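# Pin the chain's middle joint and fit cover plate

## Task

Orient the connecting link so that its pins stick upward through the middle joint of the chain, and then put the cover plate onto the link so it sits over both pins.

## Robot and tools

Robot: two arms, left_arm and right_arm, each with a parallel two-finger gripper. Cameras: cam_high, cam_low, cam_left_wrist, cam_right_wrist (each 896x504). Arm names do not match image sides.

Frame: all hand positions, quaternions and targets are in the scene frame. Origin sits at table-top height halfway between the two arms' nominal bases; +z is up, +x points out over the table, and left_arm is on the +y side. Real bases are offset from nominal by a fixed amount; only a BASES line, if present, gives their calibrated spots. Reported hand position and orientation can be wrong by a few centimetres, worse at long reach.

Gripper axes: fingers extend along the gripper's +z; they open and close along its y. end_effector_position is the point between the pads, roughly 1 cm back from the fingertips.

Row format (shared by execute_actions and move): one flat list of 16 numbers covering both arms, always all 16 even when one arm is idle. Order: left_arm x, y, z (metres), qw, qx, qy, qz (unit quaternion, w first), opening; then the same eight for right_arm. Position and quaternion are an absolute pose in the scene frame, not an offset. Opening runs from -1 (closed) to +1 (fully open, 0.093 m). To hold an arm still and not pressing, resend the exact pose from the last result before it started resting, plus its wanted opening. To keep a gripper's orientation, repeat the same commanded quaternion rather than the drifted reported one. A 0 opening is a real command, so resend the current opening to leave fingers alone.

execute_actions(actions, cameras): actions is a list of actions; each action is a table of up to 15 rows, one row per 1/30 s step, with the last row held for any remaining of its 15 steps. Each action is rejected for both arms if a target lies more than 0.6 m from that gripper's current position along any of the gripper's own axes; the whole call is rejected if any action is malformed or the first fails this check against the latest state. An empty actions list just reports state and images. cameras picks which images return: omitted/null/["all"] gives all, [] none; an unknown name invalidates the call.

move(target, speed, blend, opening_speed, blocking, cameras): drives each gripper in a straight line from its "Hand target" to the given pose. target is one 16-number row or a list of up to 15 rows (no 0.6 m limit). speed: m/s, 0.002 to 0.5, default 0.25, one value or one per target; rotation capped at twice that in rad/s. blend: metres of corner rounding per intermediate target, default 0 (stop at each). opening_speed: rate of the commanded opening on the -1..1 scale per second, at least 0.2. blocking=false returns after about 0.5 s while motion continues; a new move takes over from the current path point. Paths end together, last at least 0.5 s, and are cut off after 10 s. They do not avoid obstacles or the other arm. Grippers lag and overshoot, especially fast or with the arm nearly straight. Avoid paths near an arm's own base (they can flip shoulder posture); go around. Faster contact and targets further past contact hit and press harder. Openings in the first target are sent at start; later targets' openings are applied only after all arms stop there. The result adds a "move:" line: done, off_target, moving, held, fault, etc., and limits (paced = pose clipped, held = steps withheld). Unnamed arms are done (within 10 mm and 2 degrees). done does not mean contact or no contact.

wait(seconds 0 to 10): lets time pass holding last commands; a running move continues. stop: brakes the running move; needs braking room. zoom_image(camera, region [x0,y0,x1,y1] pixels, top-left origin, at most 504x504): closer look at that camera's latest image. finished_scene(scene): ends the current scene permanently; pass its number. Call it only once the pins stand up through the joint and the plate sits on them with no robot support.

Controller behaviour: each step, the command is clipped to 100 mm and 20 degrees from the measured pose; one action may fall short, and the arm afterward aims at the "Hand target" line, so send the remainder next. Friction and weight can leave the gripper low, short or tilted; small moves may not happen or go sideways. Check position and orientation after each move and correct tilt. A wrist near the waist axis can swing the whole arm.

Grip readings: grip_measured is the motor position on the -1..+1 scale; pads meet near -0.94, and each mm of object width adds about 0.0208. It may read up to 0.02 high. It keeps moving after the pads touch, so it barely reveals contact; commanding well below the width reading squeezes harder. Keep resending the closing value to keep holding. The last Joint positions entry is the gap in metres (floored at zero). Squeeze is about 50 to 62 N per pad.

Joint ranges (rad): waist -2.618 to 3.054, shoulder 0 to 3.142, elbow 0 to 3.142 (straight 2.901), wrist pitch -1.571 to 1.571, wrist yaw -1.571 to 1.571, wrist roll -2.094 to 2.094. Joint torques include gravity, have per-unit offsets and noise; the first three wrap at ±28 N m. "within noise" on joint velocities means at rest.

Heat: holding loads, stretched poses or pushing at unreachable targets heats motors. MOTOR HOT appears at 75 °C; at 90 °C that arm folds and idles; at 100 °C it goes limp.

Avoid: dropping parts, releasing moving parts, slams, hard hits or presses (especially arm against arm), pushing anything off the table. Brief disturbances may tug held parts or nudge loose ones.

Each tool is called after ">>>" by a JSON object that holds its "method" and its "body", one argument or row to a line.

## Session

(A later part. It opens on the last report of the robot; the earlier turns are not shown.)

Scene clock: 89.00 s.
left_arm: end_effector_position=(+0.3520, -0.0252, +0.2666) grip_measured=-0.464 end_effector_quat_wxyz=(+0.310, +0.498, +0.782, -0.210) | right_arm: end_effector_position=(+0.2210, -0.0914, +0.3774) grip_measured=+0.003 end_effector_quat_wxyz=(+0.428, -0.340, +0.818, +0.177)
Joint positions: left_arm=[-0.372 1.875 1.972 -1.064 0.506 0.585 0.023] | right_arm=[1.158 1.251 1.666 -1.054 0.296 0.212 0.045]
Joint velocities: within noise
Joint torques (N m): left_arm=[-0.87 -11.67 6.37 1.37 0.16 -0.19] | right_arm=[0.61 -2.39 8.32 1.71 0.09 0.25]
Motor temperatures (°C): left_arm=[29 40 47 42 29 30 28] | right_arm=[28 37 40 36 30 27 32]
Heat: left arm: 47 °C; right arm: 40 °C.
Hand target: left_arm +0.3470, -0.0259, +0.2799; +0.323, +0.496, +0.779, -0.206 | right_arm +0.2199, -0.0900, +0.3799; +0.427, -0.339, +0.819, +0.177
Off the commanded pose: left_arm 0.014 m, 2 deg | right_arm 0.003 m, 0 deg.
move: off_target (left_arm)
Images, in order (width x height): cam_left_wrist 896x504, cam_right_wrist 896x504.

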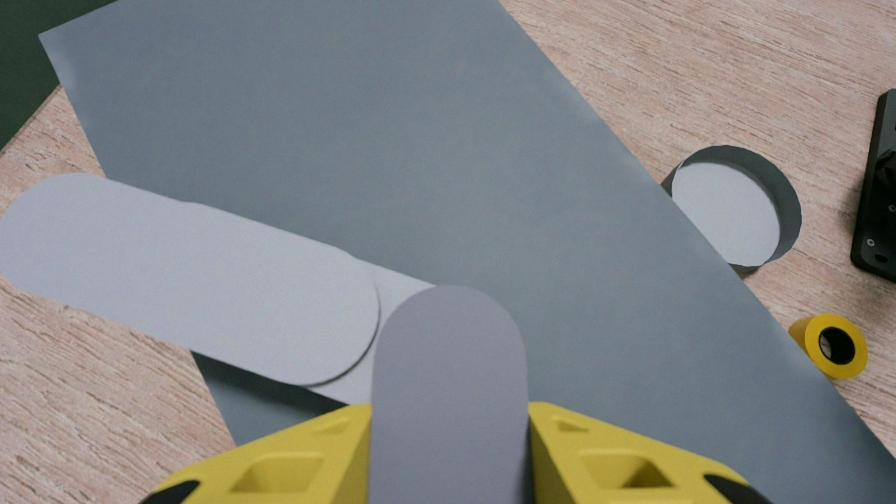

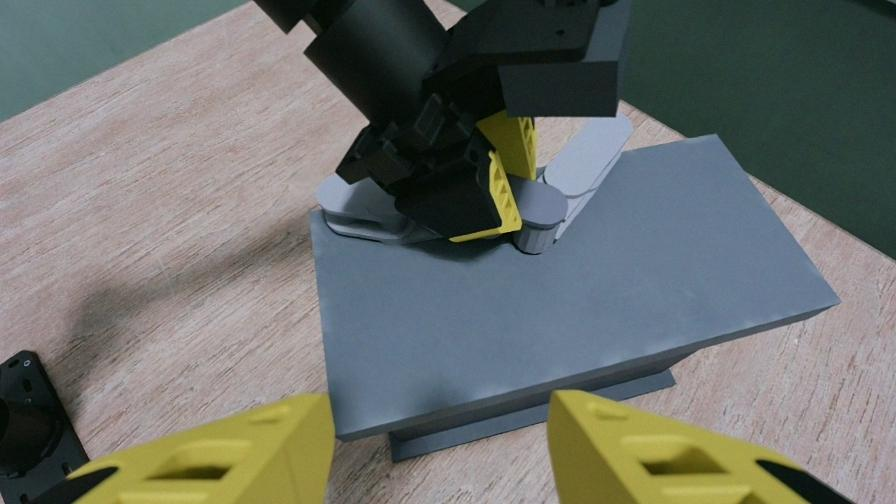

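>>> {"method": "move", "body": {
  "target": [
    [0.347,-0.026,0.345,0.3228,0.4964,0.7792,-0.2056,-0.65,0.2199,-0.09,0.38,0.4266,-0.3394,0.8195,0.1767,0.0]
  ],
  "speed": 0.06,
  "cameras": ["cam_high","cam_left_wrist","cam_right_wrist"]
}}

Scene clock: 95.63 s.
left_arm: end_effector_position=(+0.3450, -0.0231, +0.3488) grip_measured=-0.464 end_effector_quat_wxyz=(+0.329, +0.498, +0.776, -0.205) | right_arm: end_effector_position=(+0.2210, -0.0914, +0.3774) grip_measured=+0.003 end_effector_quat_wxyz=(+0.428, -0.340, +0.818, +0.177)
Joint positions: left_arm=[-0.375 2.063 2.613 -1.474 0.501 0.578 0.023] | right_arm=[1.158 1.251 1.666 -1.054 0.296 0.212 0.045]
Joint velocities: within noise
Joint torques (N m): left_arm=[-0.69 -7.38 6.63 1.32 0.19 -0.15] | right_arm=[0.61 -2.37 8.32 1.7 0.09 0.25]
Motor temperatures (°C): left_arm=[29 41 47 42 29 30 29] | right_arm=[28 37 40 36 30 27 32]
Heat: left arm: 47 °C; right arm: 40 °C.
Hand target: left_arm +0.3469, -0.0259, +0.3449; +0.324, +0.496, +0.779, -0.206 | right_arm +0.2199, -0.0900, +0.3799; +0.427, -0.339, +0.819, +0.177
Off the commanded pose: left_arm 0.005 m, 1 deg | right_arm 0.003 m, 0 deg.
move: done
Images, in order (width x height): cam_high 896x504, cam_left_wrist 896x504, cam_right_wrist 896x504.

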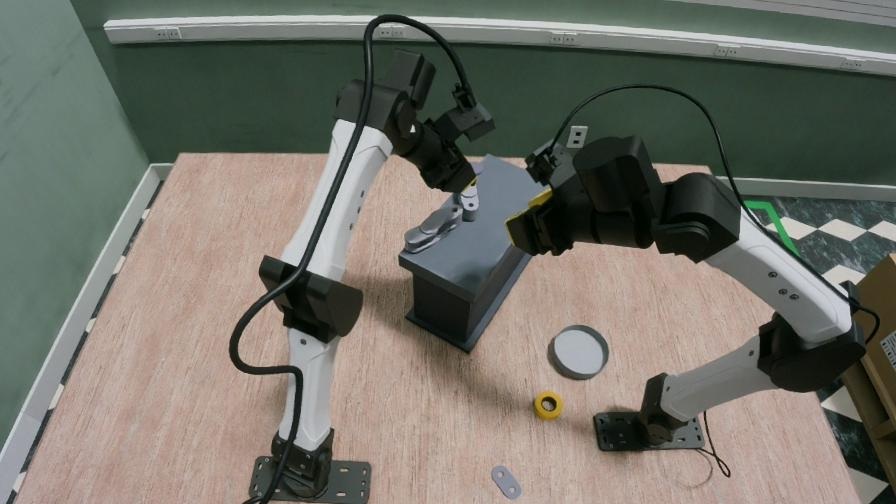

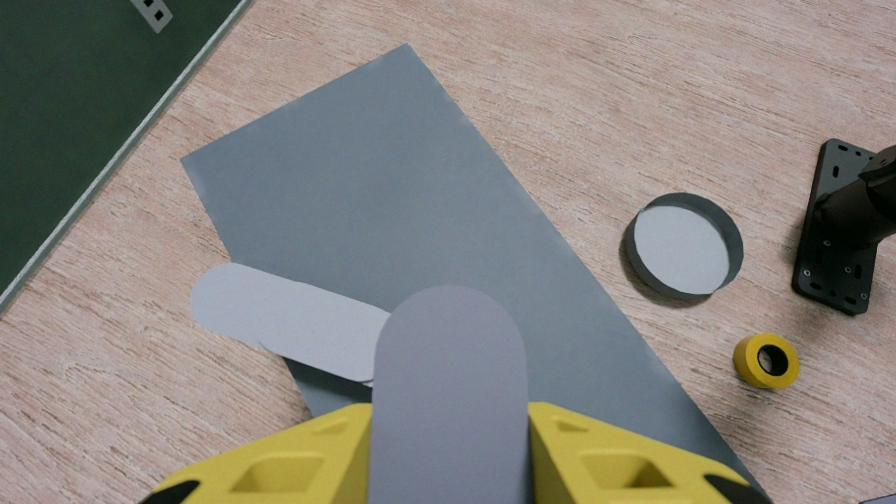

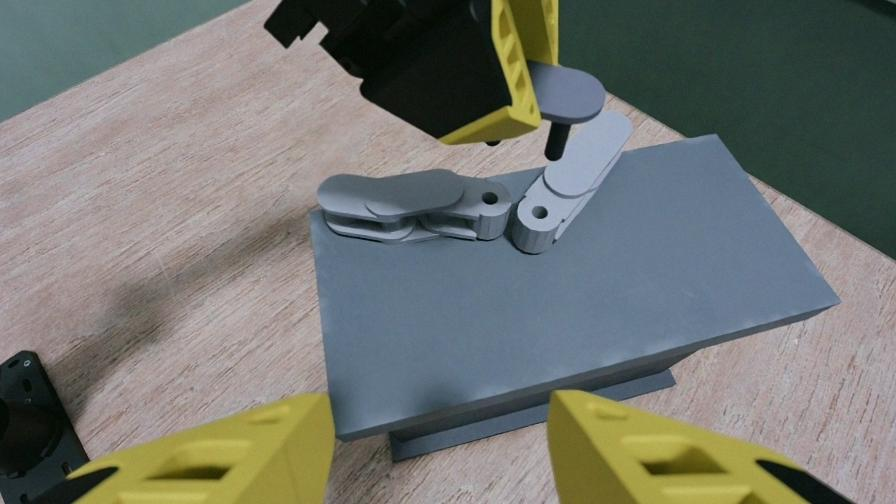

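>>> {"method": "move", "body": {
  "target": [
    [0.335,-0.005,0.40,0.3821,0.4500,0.7500,-0.2056,-0.65,0.217,-0.10,0.36,0.047,0.285,0.5525,0.782,0.2]
  ],
  "speed": 0.12
}}

Scene clock: 108.70 s.
left_arm: end_effector_position=(+0.3406, -0.0074, +0.3790) grip_measured=-0.464 end_effector_quat_wxyz=(+0.363, +0.465, +0.780, -0.207) | right_arm: end_effector_position=(+0.2183, -0.0999, +0.3647) grip_measured=+0.198 end_effector_quat_wxyz=(+0.052, +0.280, +0.553, +0.783)
Joint positions: left_arm=[-0.344 2 2.613 -1.453 0.507 0.517 0.023] | right_arm=[0.956 0.785 0.578 0.443 -0.086 1.994 0.055]
Joint velocities: within noise
Joint torques (N m): left_arm=[0.29 -11.77 4.96 1.76 0.4 -0.2] | right_arm=[0.54 -1.7 6.46 2 -0.02 0.2]
Motor temperatures (°C): left_arm=[29 43 47 43 29 30 29] | right_arm=[28 37 40 38 30 27 32]
Heat: left arm: 47 °C; right arm: 40 °C.
Hand target: left_arm +0.3345, -0.0049, +0.3996; +0.390, +0.462, +0.768, -0.210 | right_arm +0.2170, -0.1000, +0.3601; +0.047, +0.285, +0.553, +0.782
Off the commanded pose: left_arm 0.022 m, 4 deg | right_arm 0.005 m, 1 deg.
move: off_target (left_arm)

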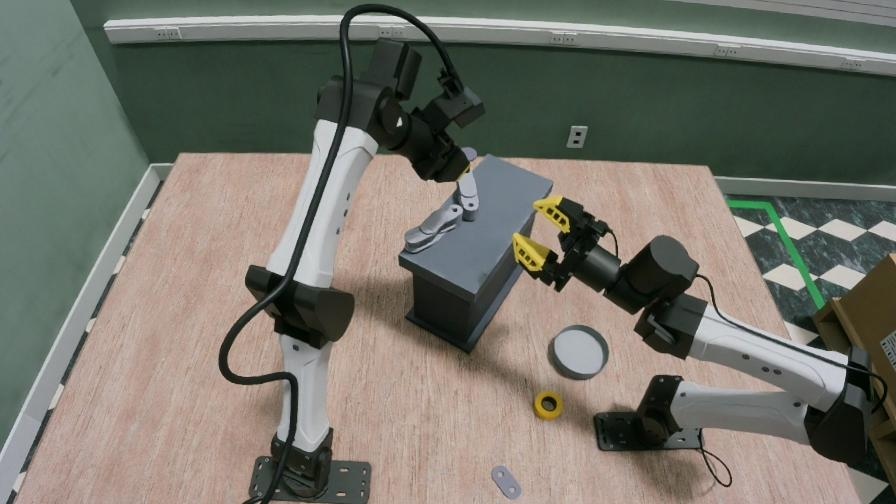

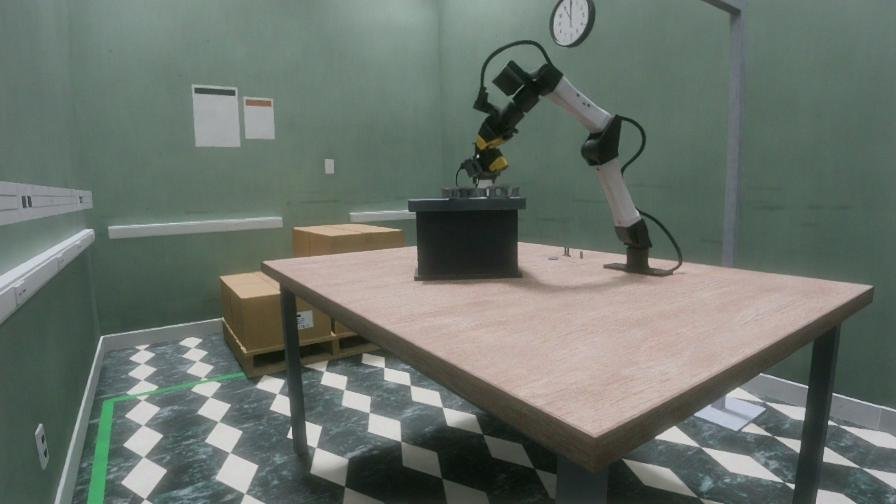

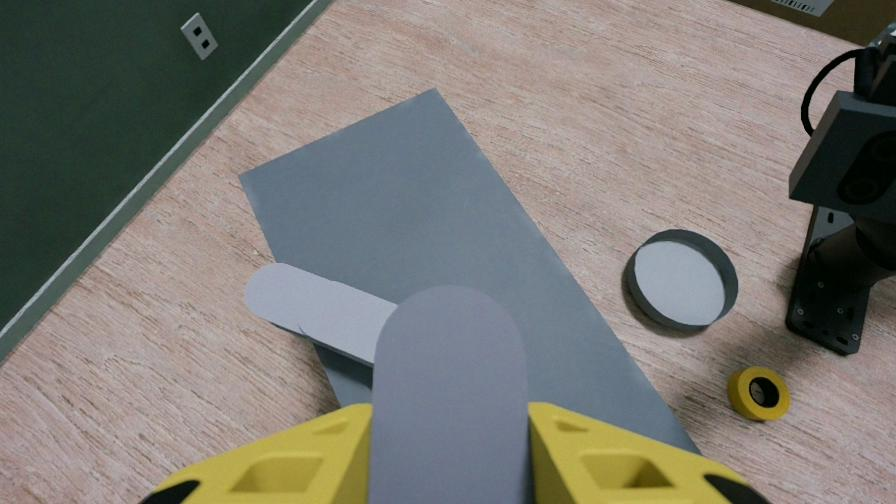

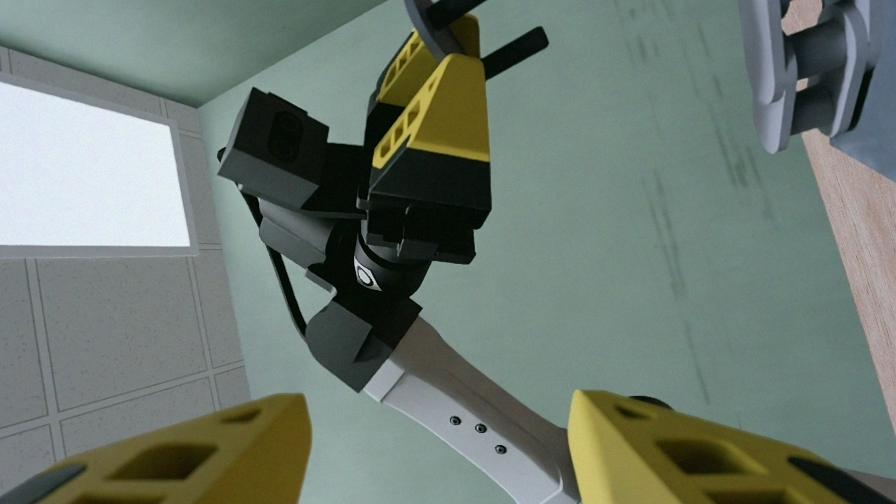

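>>> {"method": "move", "body": {
  "target": [
    [0.30,0.07,0.41,0.716,0.278,0.502,-0.397,-0.65,0.217,-0.10,0.36,0.047,0.285,0.5525,0.782,0.2]
  ],
  "speed": 0.2
}}

Scene clock: 112.53 s.
left_arm: end_effector_position=(+0.2960, +0.0669, +0.4116) grip_measured=-0.464 end_effector_quat_wxyz=(+0.712, +0.288, +0.502, -0.397) | right_arm: end_effector_position=(+0.2184, -0.1001, +0.3650) grip_measured=+0.198 end_effector_quat_wxyz=(+0.052, +0.280, +0.552, +0.784)
Joint positions: left_arm=[-0.069 1.301 0.863 0.975 0.871 -0.415 0.023] | right_arm=[0.956 0.785 0.578 0.444 -0.085 1.995 0.055]
Joint velocities: within noise
Joint torques (N m): left_arm=[0.16 -3.11 5.83 1.64 -0.42 -0.21] | right_arm=[0.55 -1.68 6.46 1.96 -0.03 0.21]
Motor temperatures (°C): left_arm=[29 42 47 43 29 30 29] | right_arm=[28 37 40 38 30 27 32]
Heat: left arm: 47 °C; right arm: 40 °C.
Hand target: left_arm +0.2999, +0.0700, +0.4100; +0.716, +0.278, +0.502, -0.397 | right_arm +0.2171, -0.1000, +0.3601; +0.047, +0.285, +0.552, +0.782
Off the commanded pose: left_arm 0.005 m, 1 deg | right_arm 0.005 m, 1 deg.
move: done

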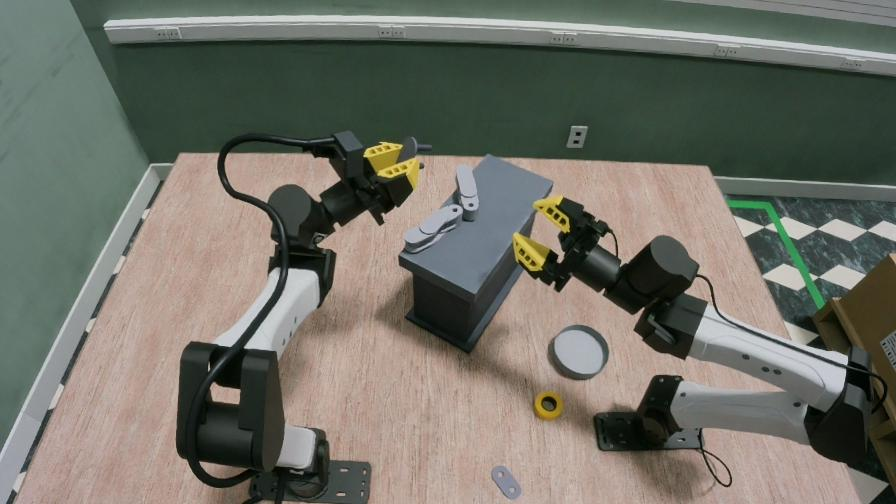

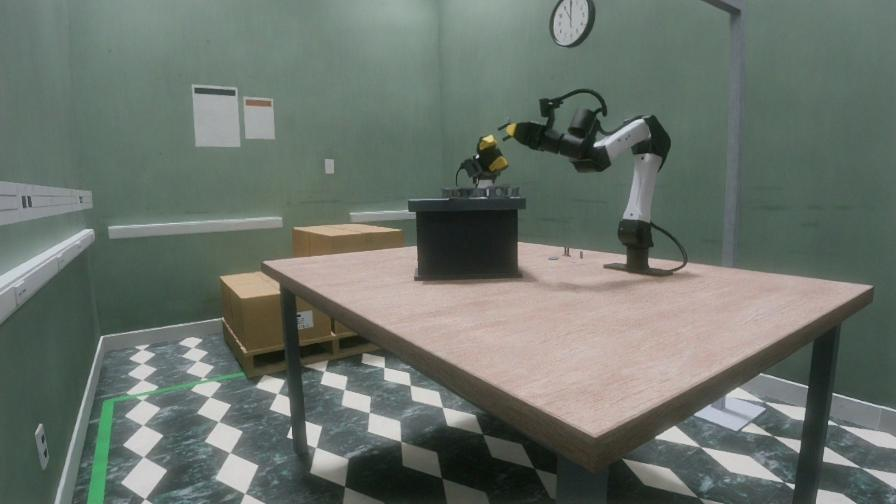

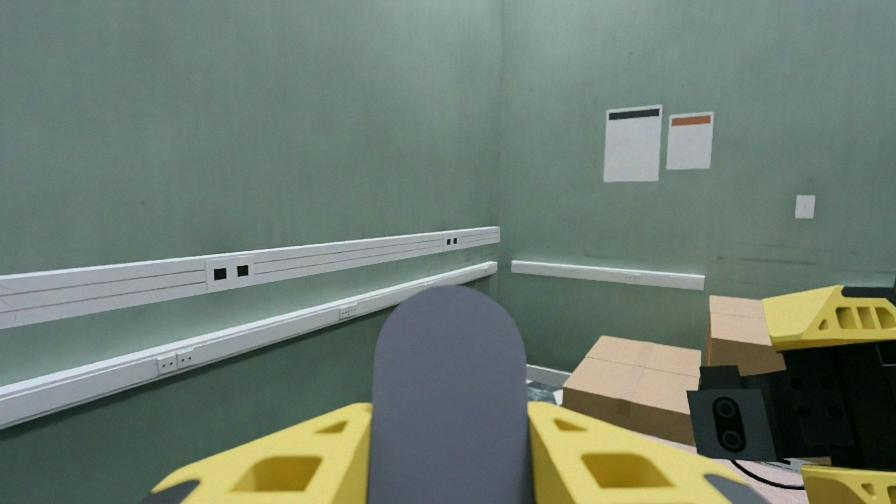

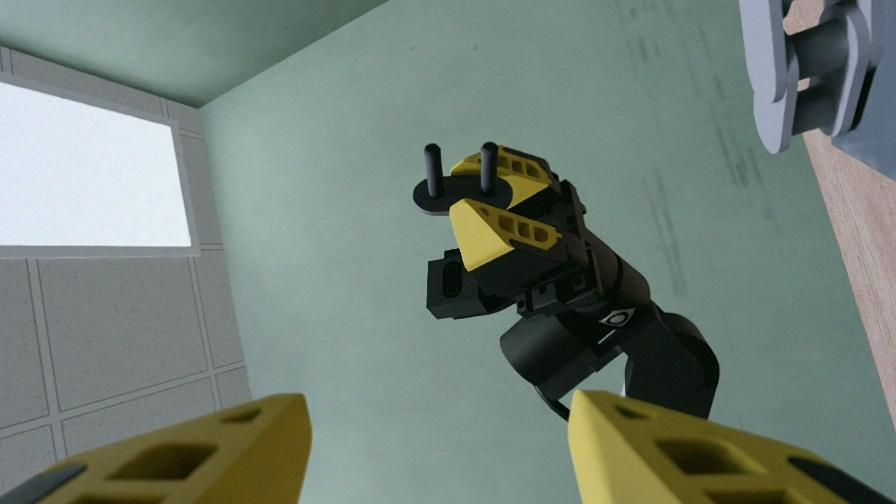

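>>> {"method": "move", "body": {
  "target": [
    [0.30,0.07,0.41,0.716,0.278,0.502,-0.397,-0.65,0.273,0.010,0.389,0.047,0.285,0.5525,0.782,0.3]
  ],
  "speed": 0.15
}}

Scene clock: 114.47 s.
left_arm: end_effector_position=(+0.2960, +0.0669, +0.4118) grip_measured=-0.464 end_effector_quat_wxyz=(+0.712, +0.288, +0.502, -0.397) | right_arm: end_effector_position=(+0.2727, +0.0059, +0.3814) grip_measured=+0.298 end_effector_quat_wxyz=(+0.045, +0.288, +0.557, +0.777)
Joint positions: left_arm=[-0.069 1.301 0.863 0.976 0.871 -0.415 0.023] | right_arm=[1.02 1.316 0.92 0.61 -0.023 1.995 0.059]
Joint velocities: within noise
Joint torques (N m): left_arm=[0.17 -3.04 5.83 1.63 -0.4 -0.2] | right_arm=[0.55 -4.42 10.03 1.98 -0.04 0.07]
Motor temperatures (°C): left_arm=[29 42 46 43 29 30 29] | right_arm=[28 37 40 38 29 27 32]
Heat: left arm: 46 °C; right arm: 40 °C.
Hand target: left_arm +0.2999, +0.0700, +0.4100; +0.716, +0.278, +0.502, -0.397 | right_arm +0.2729, +0.0098, +0.3889; +0.047, +0.285, +0.552, +0.782
Off the commanded pose: left_arm 0.005 m, 1 deg | right_arm 0.009 m, 1 deg.
move: done

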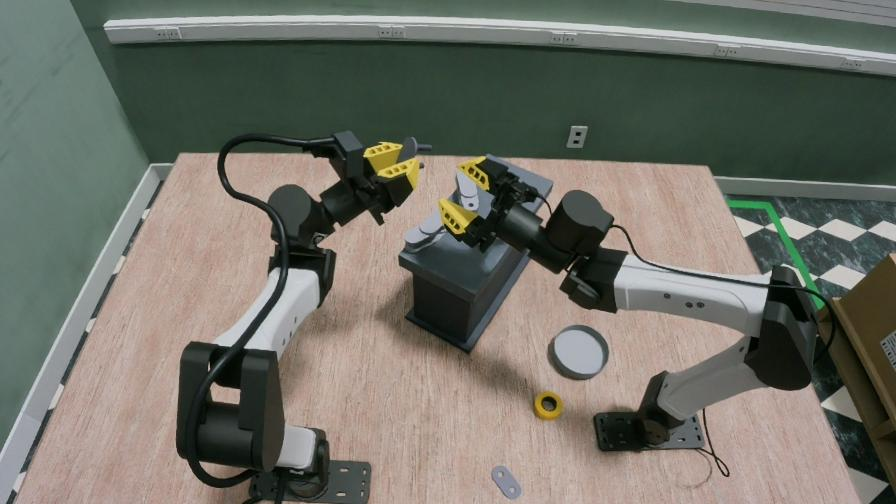

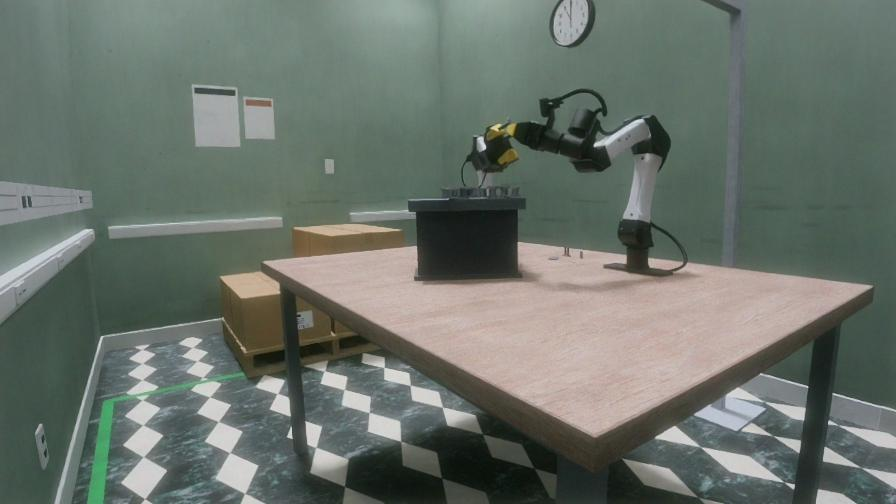

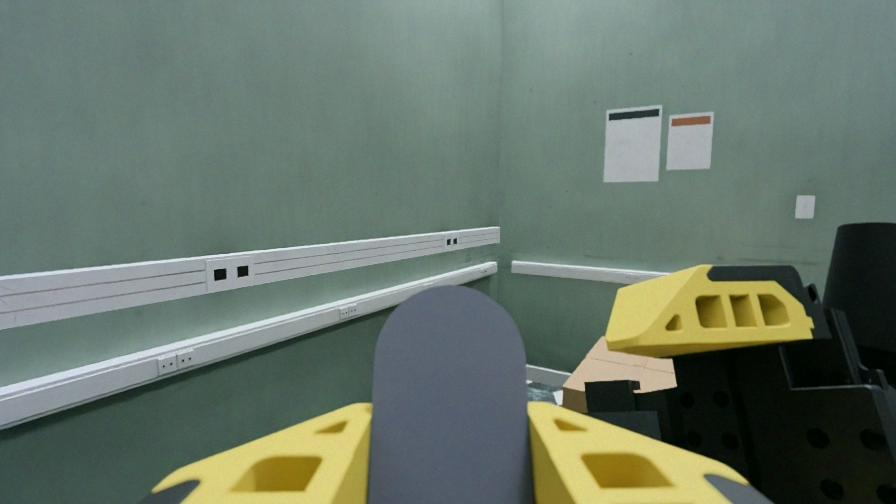

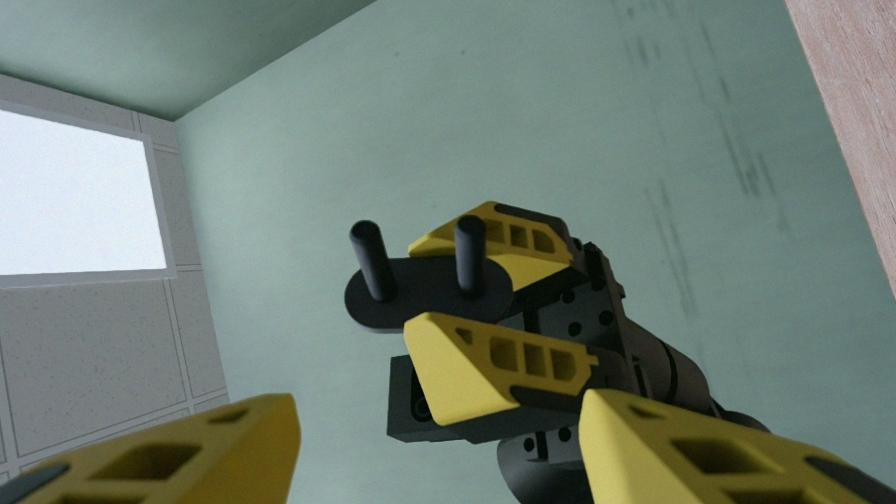

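>>> {"method": "move", "body": {
  "target": [
    [0.30,0.07,0.41,0.716,0.278,0.502,-0.397,-0.65,0.299,0.0253,0.396,0.047,0.285,0.5525,0.782,0.2]
  ],
  "speed": 0.08
}}

Scene clock: 117.07 s.
left_arm: end_effector_position=(+0.2959, +0.0669, +0.4119) grip_measured=-0.464 end_effector_quat_wxyz=(+0.712, +0.288, +0.502, -0.397) | right_arm: end_effector_position=(+0.2952, +0.0221, +0.3918) grip_measured=+0.203 end_effector_quat_wxyz=(+0.050, +0.286, +0.554, +0.781)
Joint positions: left_arm=[-0.069 1.301 0.863 0.977 0.871 -0.415 0.023] | right_arm=[0.987 1.416 1.03 0.612 -0.051 1.995 0.055]
Joint velocities: within noise
Joint torques (N m): left_arm=[0.16 -3.06 5.81 1.62 -0.4 -0.2] | right_arm=[-0.5 -5.2 10.02 1.9 -0.15 0.17]
Motor temperatures (°C): left_arm=[29 42 46 43 29 30 29] | right_arm=[28 37 40 38 29 27 32]
Heat: left arm: 46 °C; right arm: 40 °C.
Hand target: left_arm +0.2998, +0.0700, +0.4100; +0.716, +0.278, +0.502, -0.397 | right_arm +0.2990, +0.0251, +0.3958; +0.047, +0.285, +0.552, +0.782
Off the commanded pose: left_arm 0.005 m, 1 deg | right_arm 0.006 m, 0 deg.
move: done

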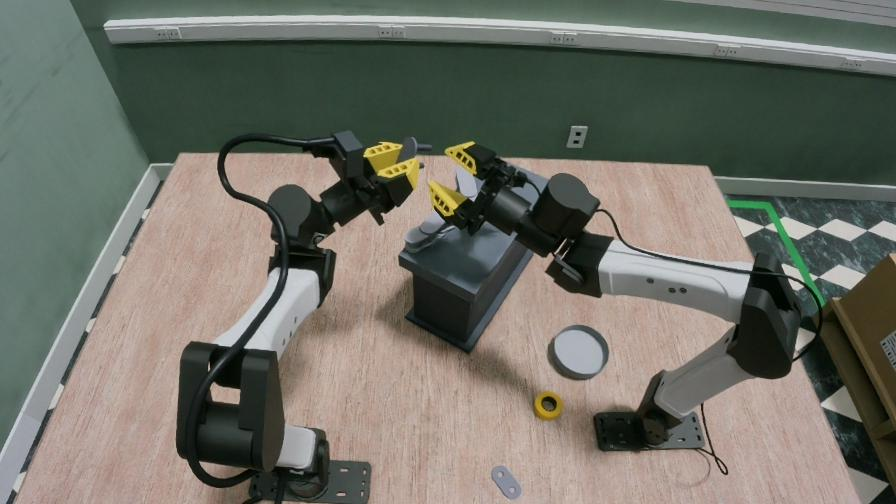

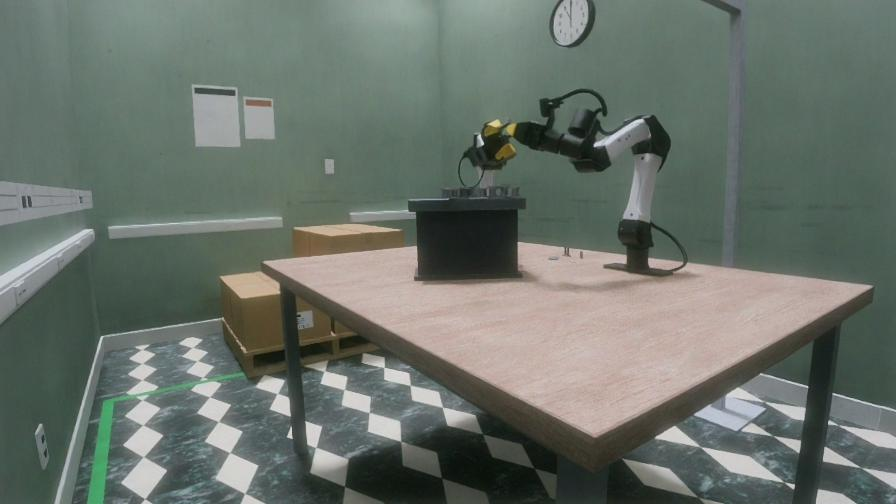

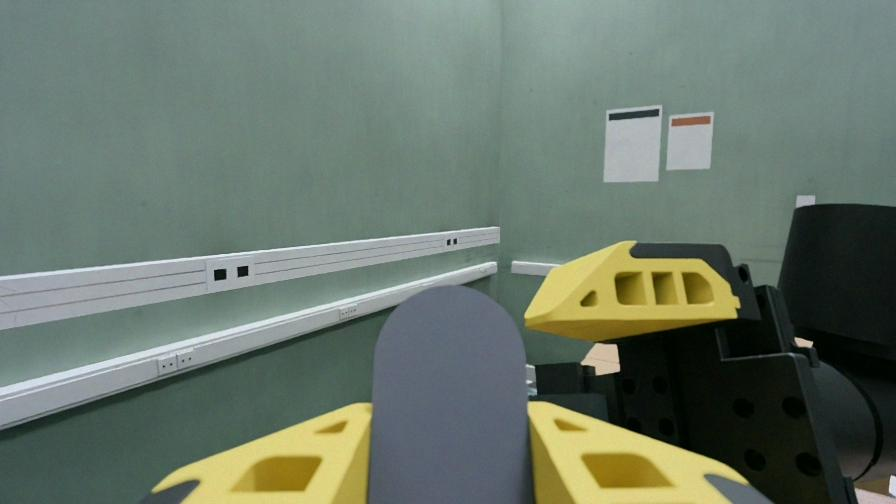

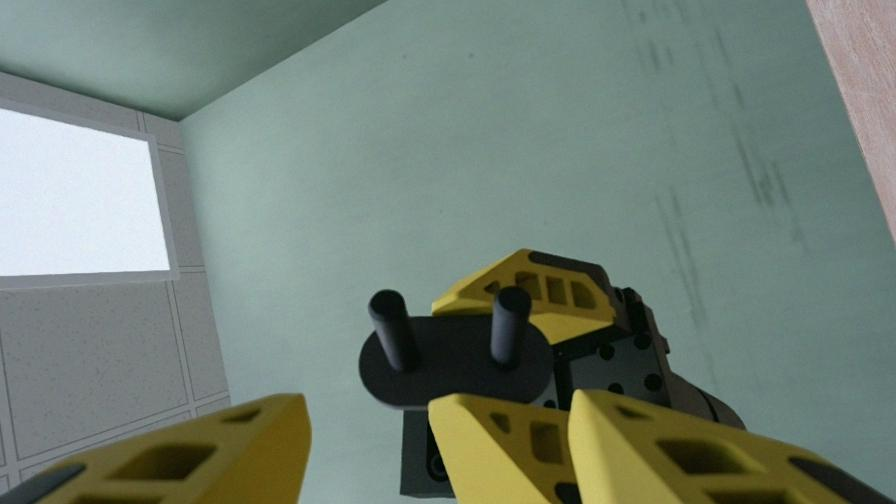

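>>> {"method": "move", "body": {
  "target": [
    [0.30,0.07,0.41,0.716,0.278,0.502,-0.397,-0.65,0.320,0.056,0.4005,0.047,0.285,0.5525,0.782,0.2]
  ],
  "speed": 0.06
}}

Scene clock: 119.23 s.
left_arm: end_effector_position=(+0.2959, +0.0669, +0.4119) grip_measured=-0.464 end_effector_quat_wxyz=(+0.712, +0.288, +0.502, -0.398) | right_arm: end_effector_position=(+0.3152, +0.0522, +0.3998) grip_measured=+0.203 end_effector_quat_wxyz=(+0.050, +0.283, +0.551, +0.784)
Joint positions: left_arm=[-0.069 1.301 0.863 0.977 0.871 -0.416 0.023] | right_arm=[0.987 1.555 1.178 0.612 -0.052 1.995 0.055]
Joint velocities: within noise
Joint torques (N m): left_arm=[0.14 -3.04 5.85 1.63 -0.41 -0.19] | right_arm=[-0.51 -6.46 9.98 1.82 -0.18 0.17]
Motor temperatures (°C): left_arm=[29 41 46 43 29 30 29] | right_arm=[28 37 41 39 29 27 32]
Heat: left arm: 46 °C; right arm: 41 °C.
Hand target: left_arm +0.2999, +0.0700, +0.4100; +0.716, +0.278, +0.502, -0.397 | right_arm +0.3200, +0.0558, +0.4002; +0.047, +0.285, +0.552, +0.782
Off the commanded pose: left_arm 0.005 m, 1 deg | right_arm 0.006 m, 0 deg.
move: done

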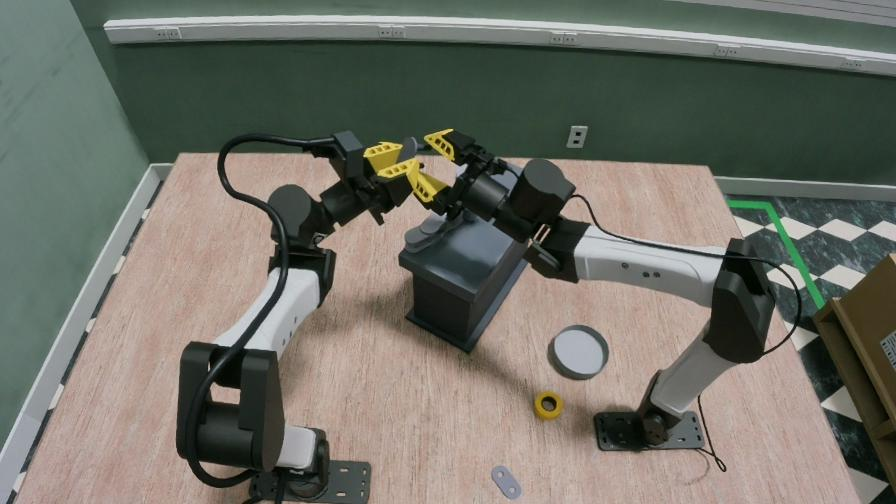

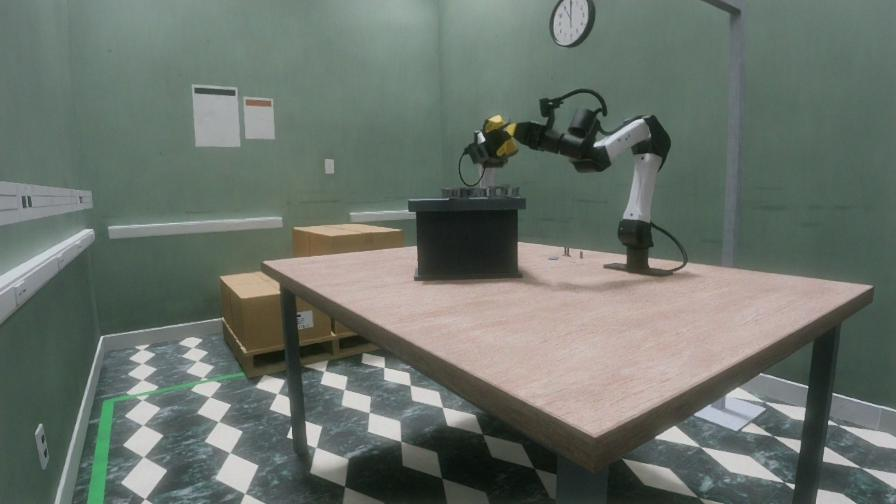

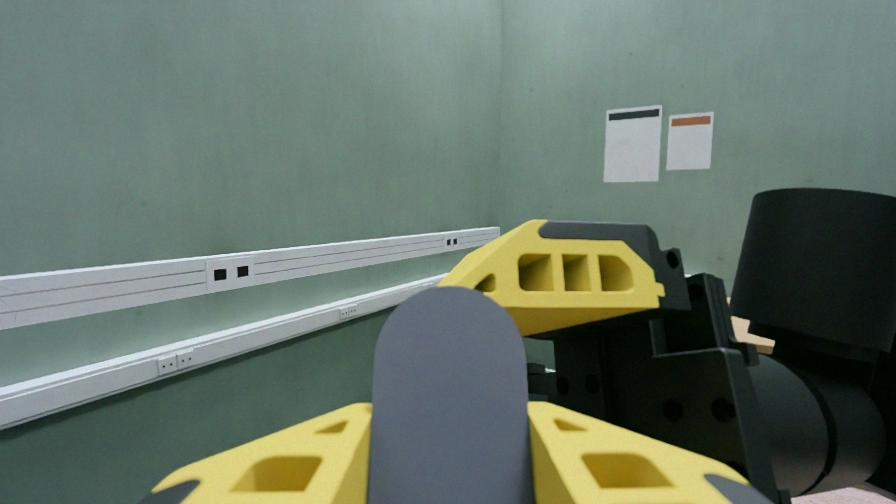

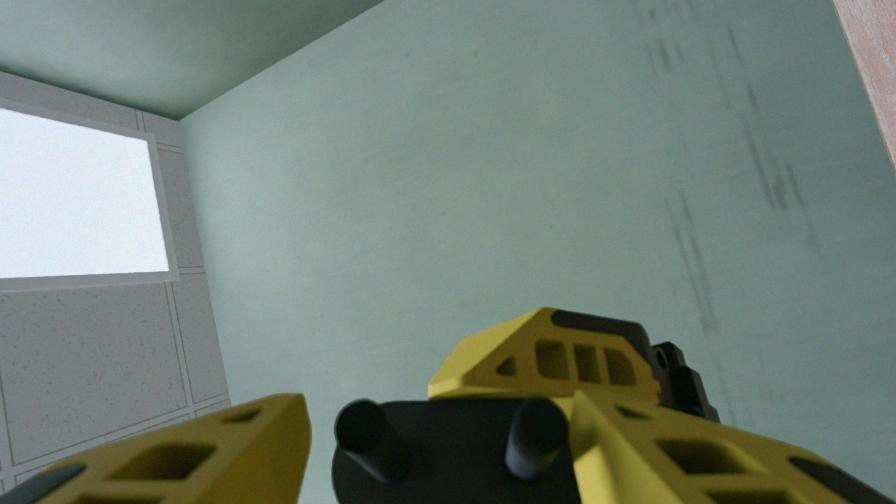

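>>> {"method": "move", "body": {
  "target": [
    [0.30,0.07,0.41,0.716,0.278,0.502,-0.397,-0.65,0.3235,0.061,0.4015,0.047,0.285,0.5525,0.782,0.2]
  ],
  "speed": 0.06,
  "cameras": ["cam_left_wrist","cam_right_wrist"]
}}

Scene clock: 122.07 s.
left_arm: end_effector_position=(+0.2959, +0.0669, +0.4119) grip_measured=-0.464 end_effector_quat_wxyz=(+0.712, +0.288, +0.502, -0.398) | right_arm: end_effector_position=(+0.3182, +0.0567, +0.4024) grip_measured=+0.203 end_effector_quat_wxyz=(+0.050, +0.282, +0.549, +0.785)
Joint positions: left_arm=[-0.069 1.301 0.863 0.977 0.871 -0.416 0.023] | right_arm=[0.987 1.576 1.205 0.611 -0.052 1.995 0.055]
Joint velocities: within noise
Joint torques (N m): left_arm=[0.18 -3.04 5.85 1.63 -0.41 -0.2] | right_arm=[-0.54 -6.56 10.09 1.79 -0.18 0.17]
Motor temperatures (°C): left_arm=[29 41 46 43 29 30 29] | right_arm=[28 37 41 39 29 27 32]
Heat: left arm: 46 °C; right arm: 41 °C.
Hand target: left_arm +0.2999, +0.0700, +0.4100; +0.716, +0.278, +0.502, -0.397 | right_arm +0.3234, +0.0607, +0.4014; +0.047, +0.285, +0.552, +0.782
Off the commanded pose: left_arm 0.005 m, 1 deg | right_arm 0.007 m, 1 deg.
move: done
Images, in order (width x height): cam_left_wrist 896x504, cam_right_wrist 896x504.

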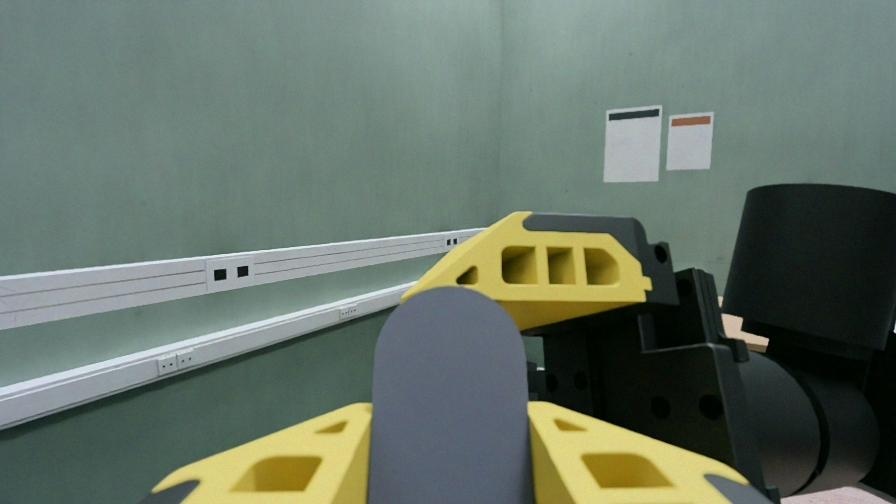

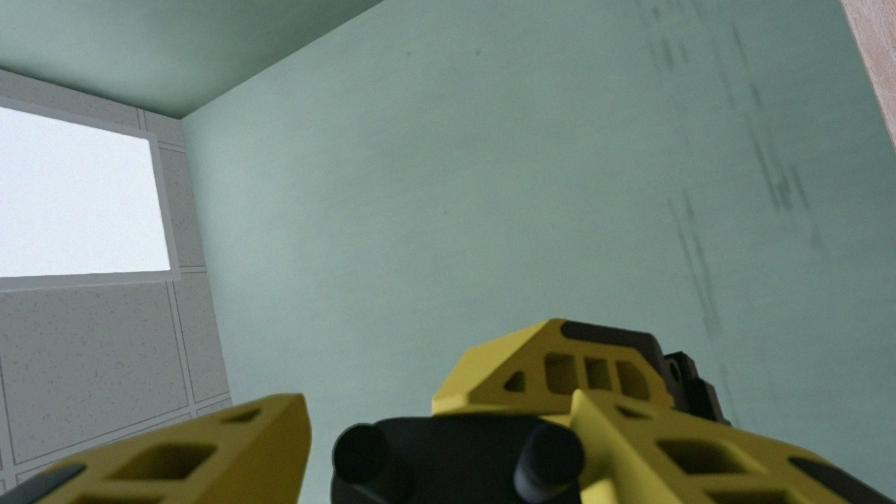

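>>> {"method": "move", "body": {
  "target": [
    [0.30,0.07,0.41,0.716,0.278,0.502,-0.397,-0.65,0.3235,0.061,0.4015,0.047,0.285,0.5525,0.782,-0.65]
  ],
  "speed": 0.06,
  "opening_speed": 0.5,
  "cameras": ["cam_left_wrist","cam_right_wrist"]
}}

Scene clock: 124.30 s.
left_arm: end_effector_position=(+0.2957, +0.0671, +0.4128) grip_measured=-0.464 end_effector_quat_wxyz=(+0.714, +0.288, +0.500, -0.397) | right_arm: end_effector_position=(+0.3183, +0.0573, +0.4001) grip_measured=-0.211 end_effector_quat_wxyz=(+0.049, +0.284, +0.553, +0.782)
Joint positions: left_arm=[-0.069 1.301 0.863 0.982 0.869 -0.417 0.023] | right_arm=[0.987 1.576 1.205 0.601 -0.054 1.995 0.035]
Joint velocities: within noise
Joint torques (N m): left_arm=[0.2 -3.03 5.81 1.58 -0.39 -0.18] | right_arm=[-0.54 -6.56 10.06 1.89 -0.17 0.17]
Motor temperatures (°C): left_arm=[29 40 46 43 29 30 29] | right_arm=[28 37 41 39 29 27 32]
Heat: left arm: 46 °C; right arm: 41 °C.
Hand target: left_arm +0.2999, +0.0700, +0.4100; +0.716, +0.278, +0.502, -0.397 | right_arm +0.3234, +0.0607, +0.4014; +0.047, +0.285, +0.552, +0.782
Off the commanded pose: left_arm 0.006 m, 1 deg | right_arm 0.007 m, 0 deg.
move: done
Images, in order (width x height): cam_left_wrist 896x504, cam_right_wrist 896x504.

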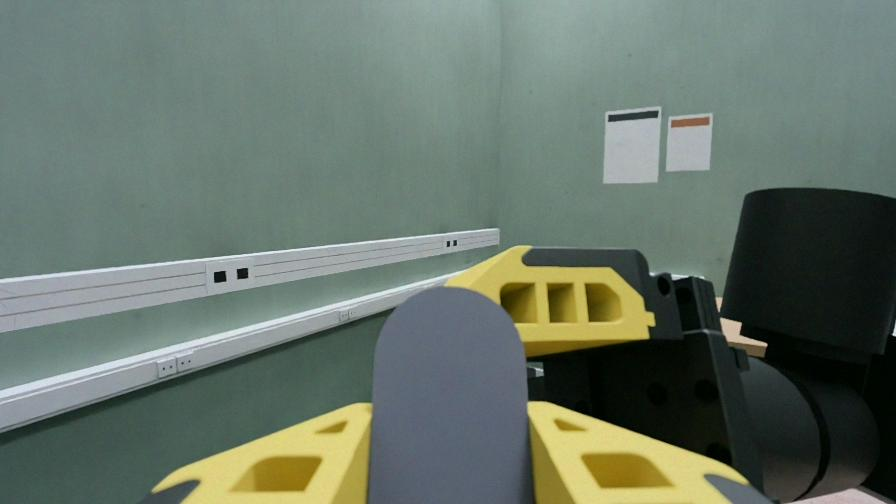

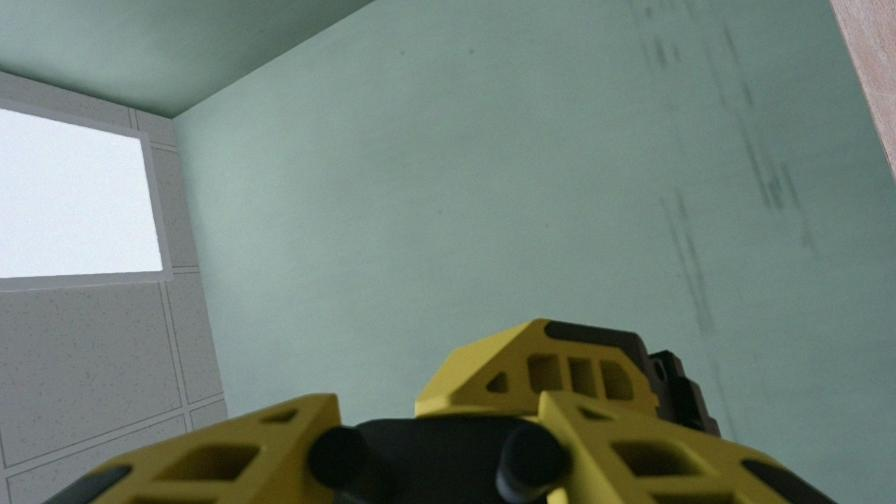

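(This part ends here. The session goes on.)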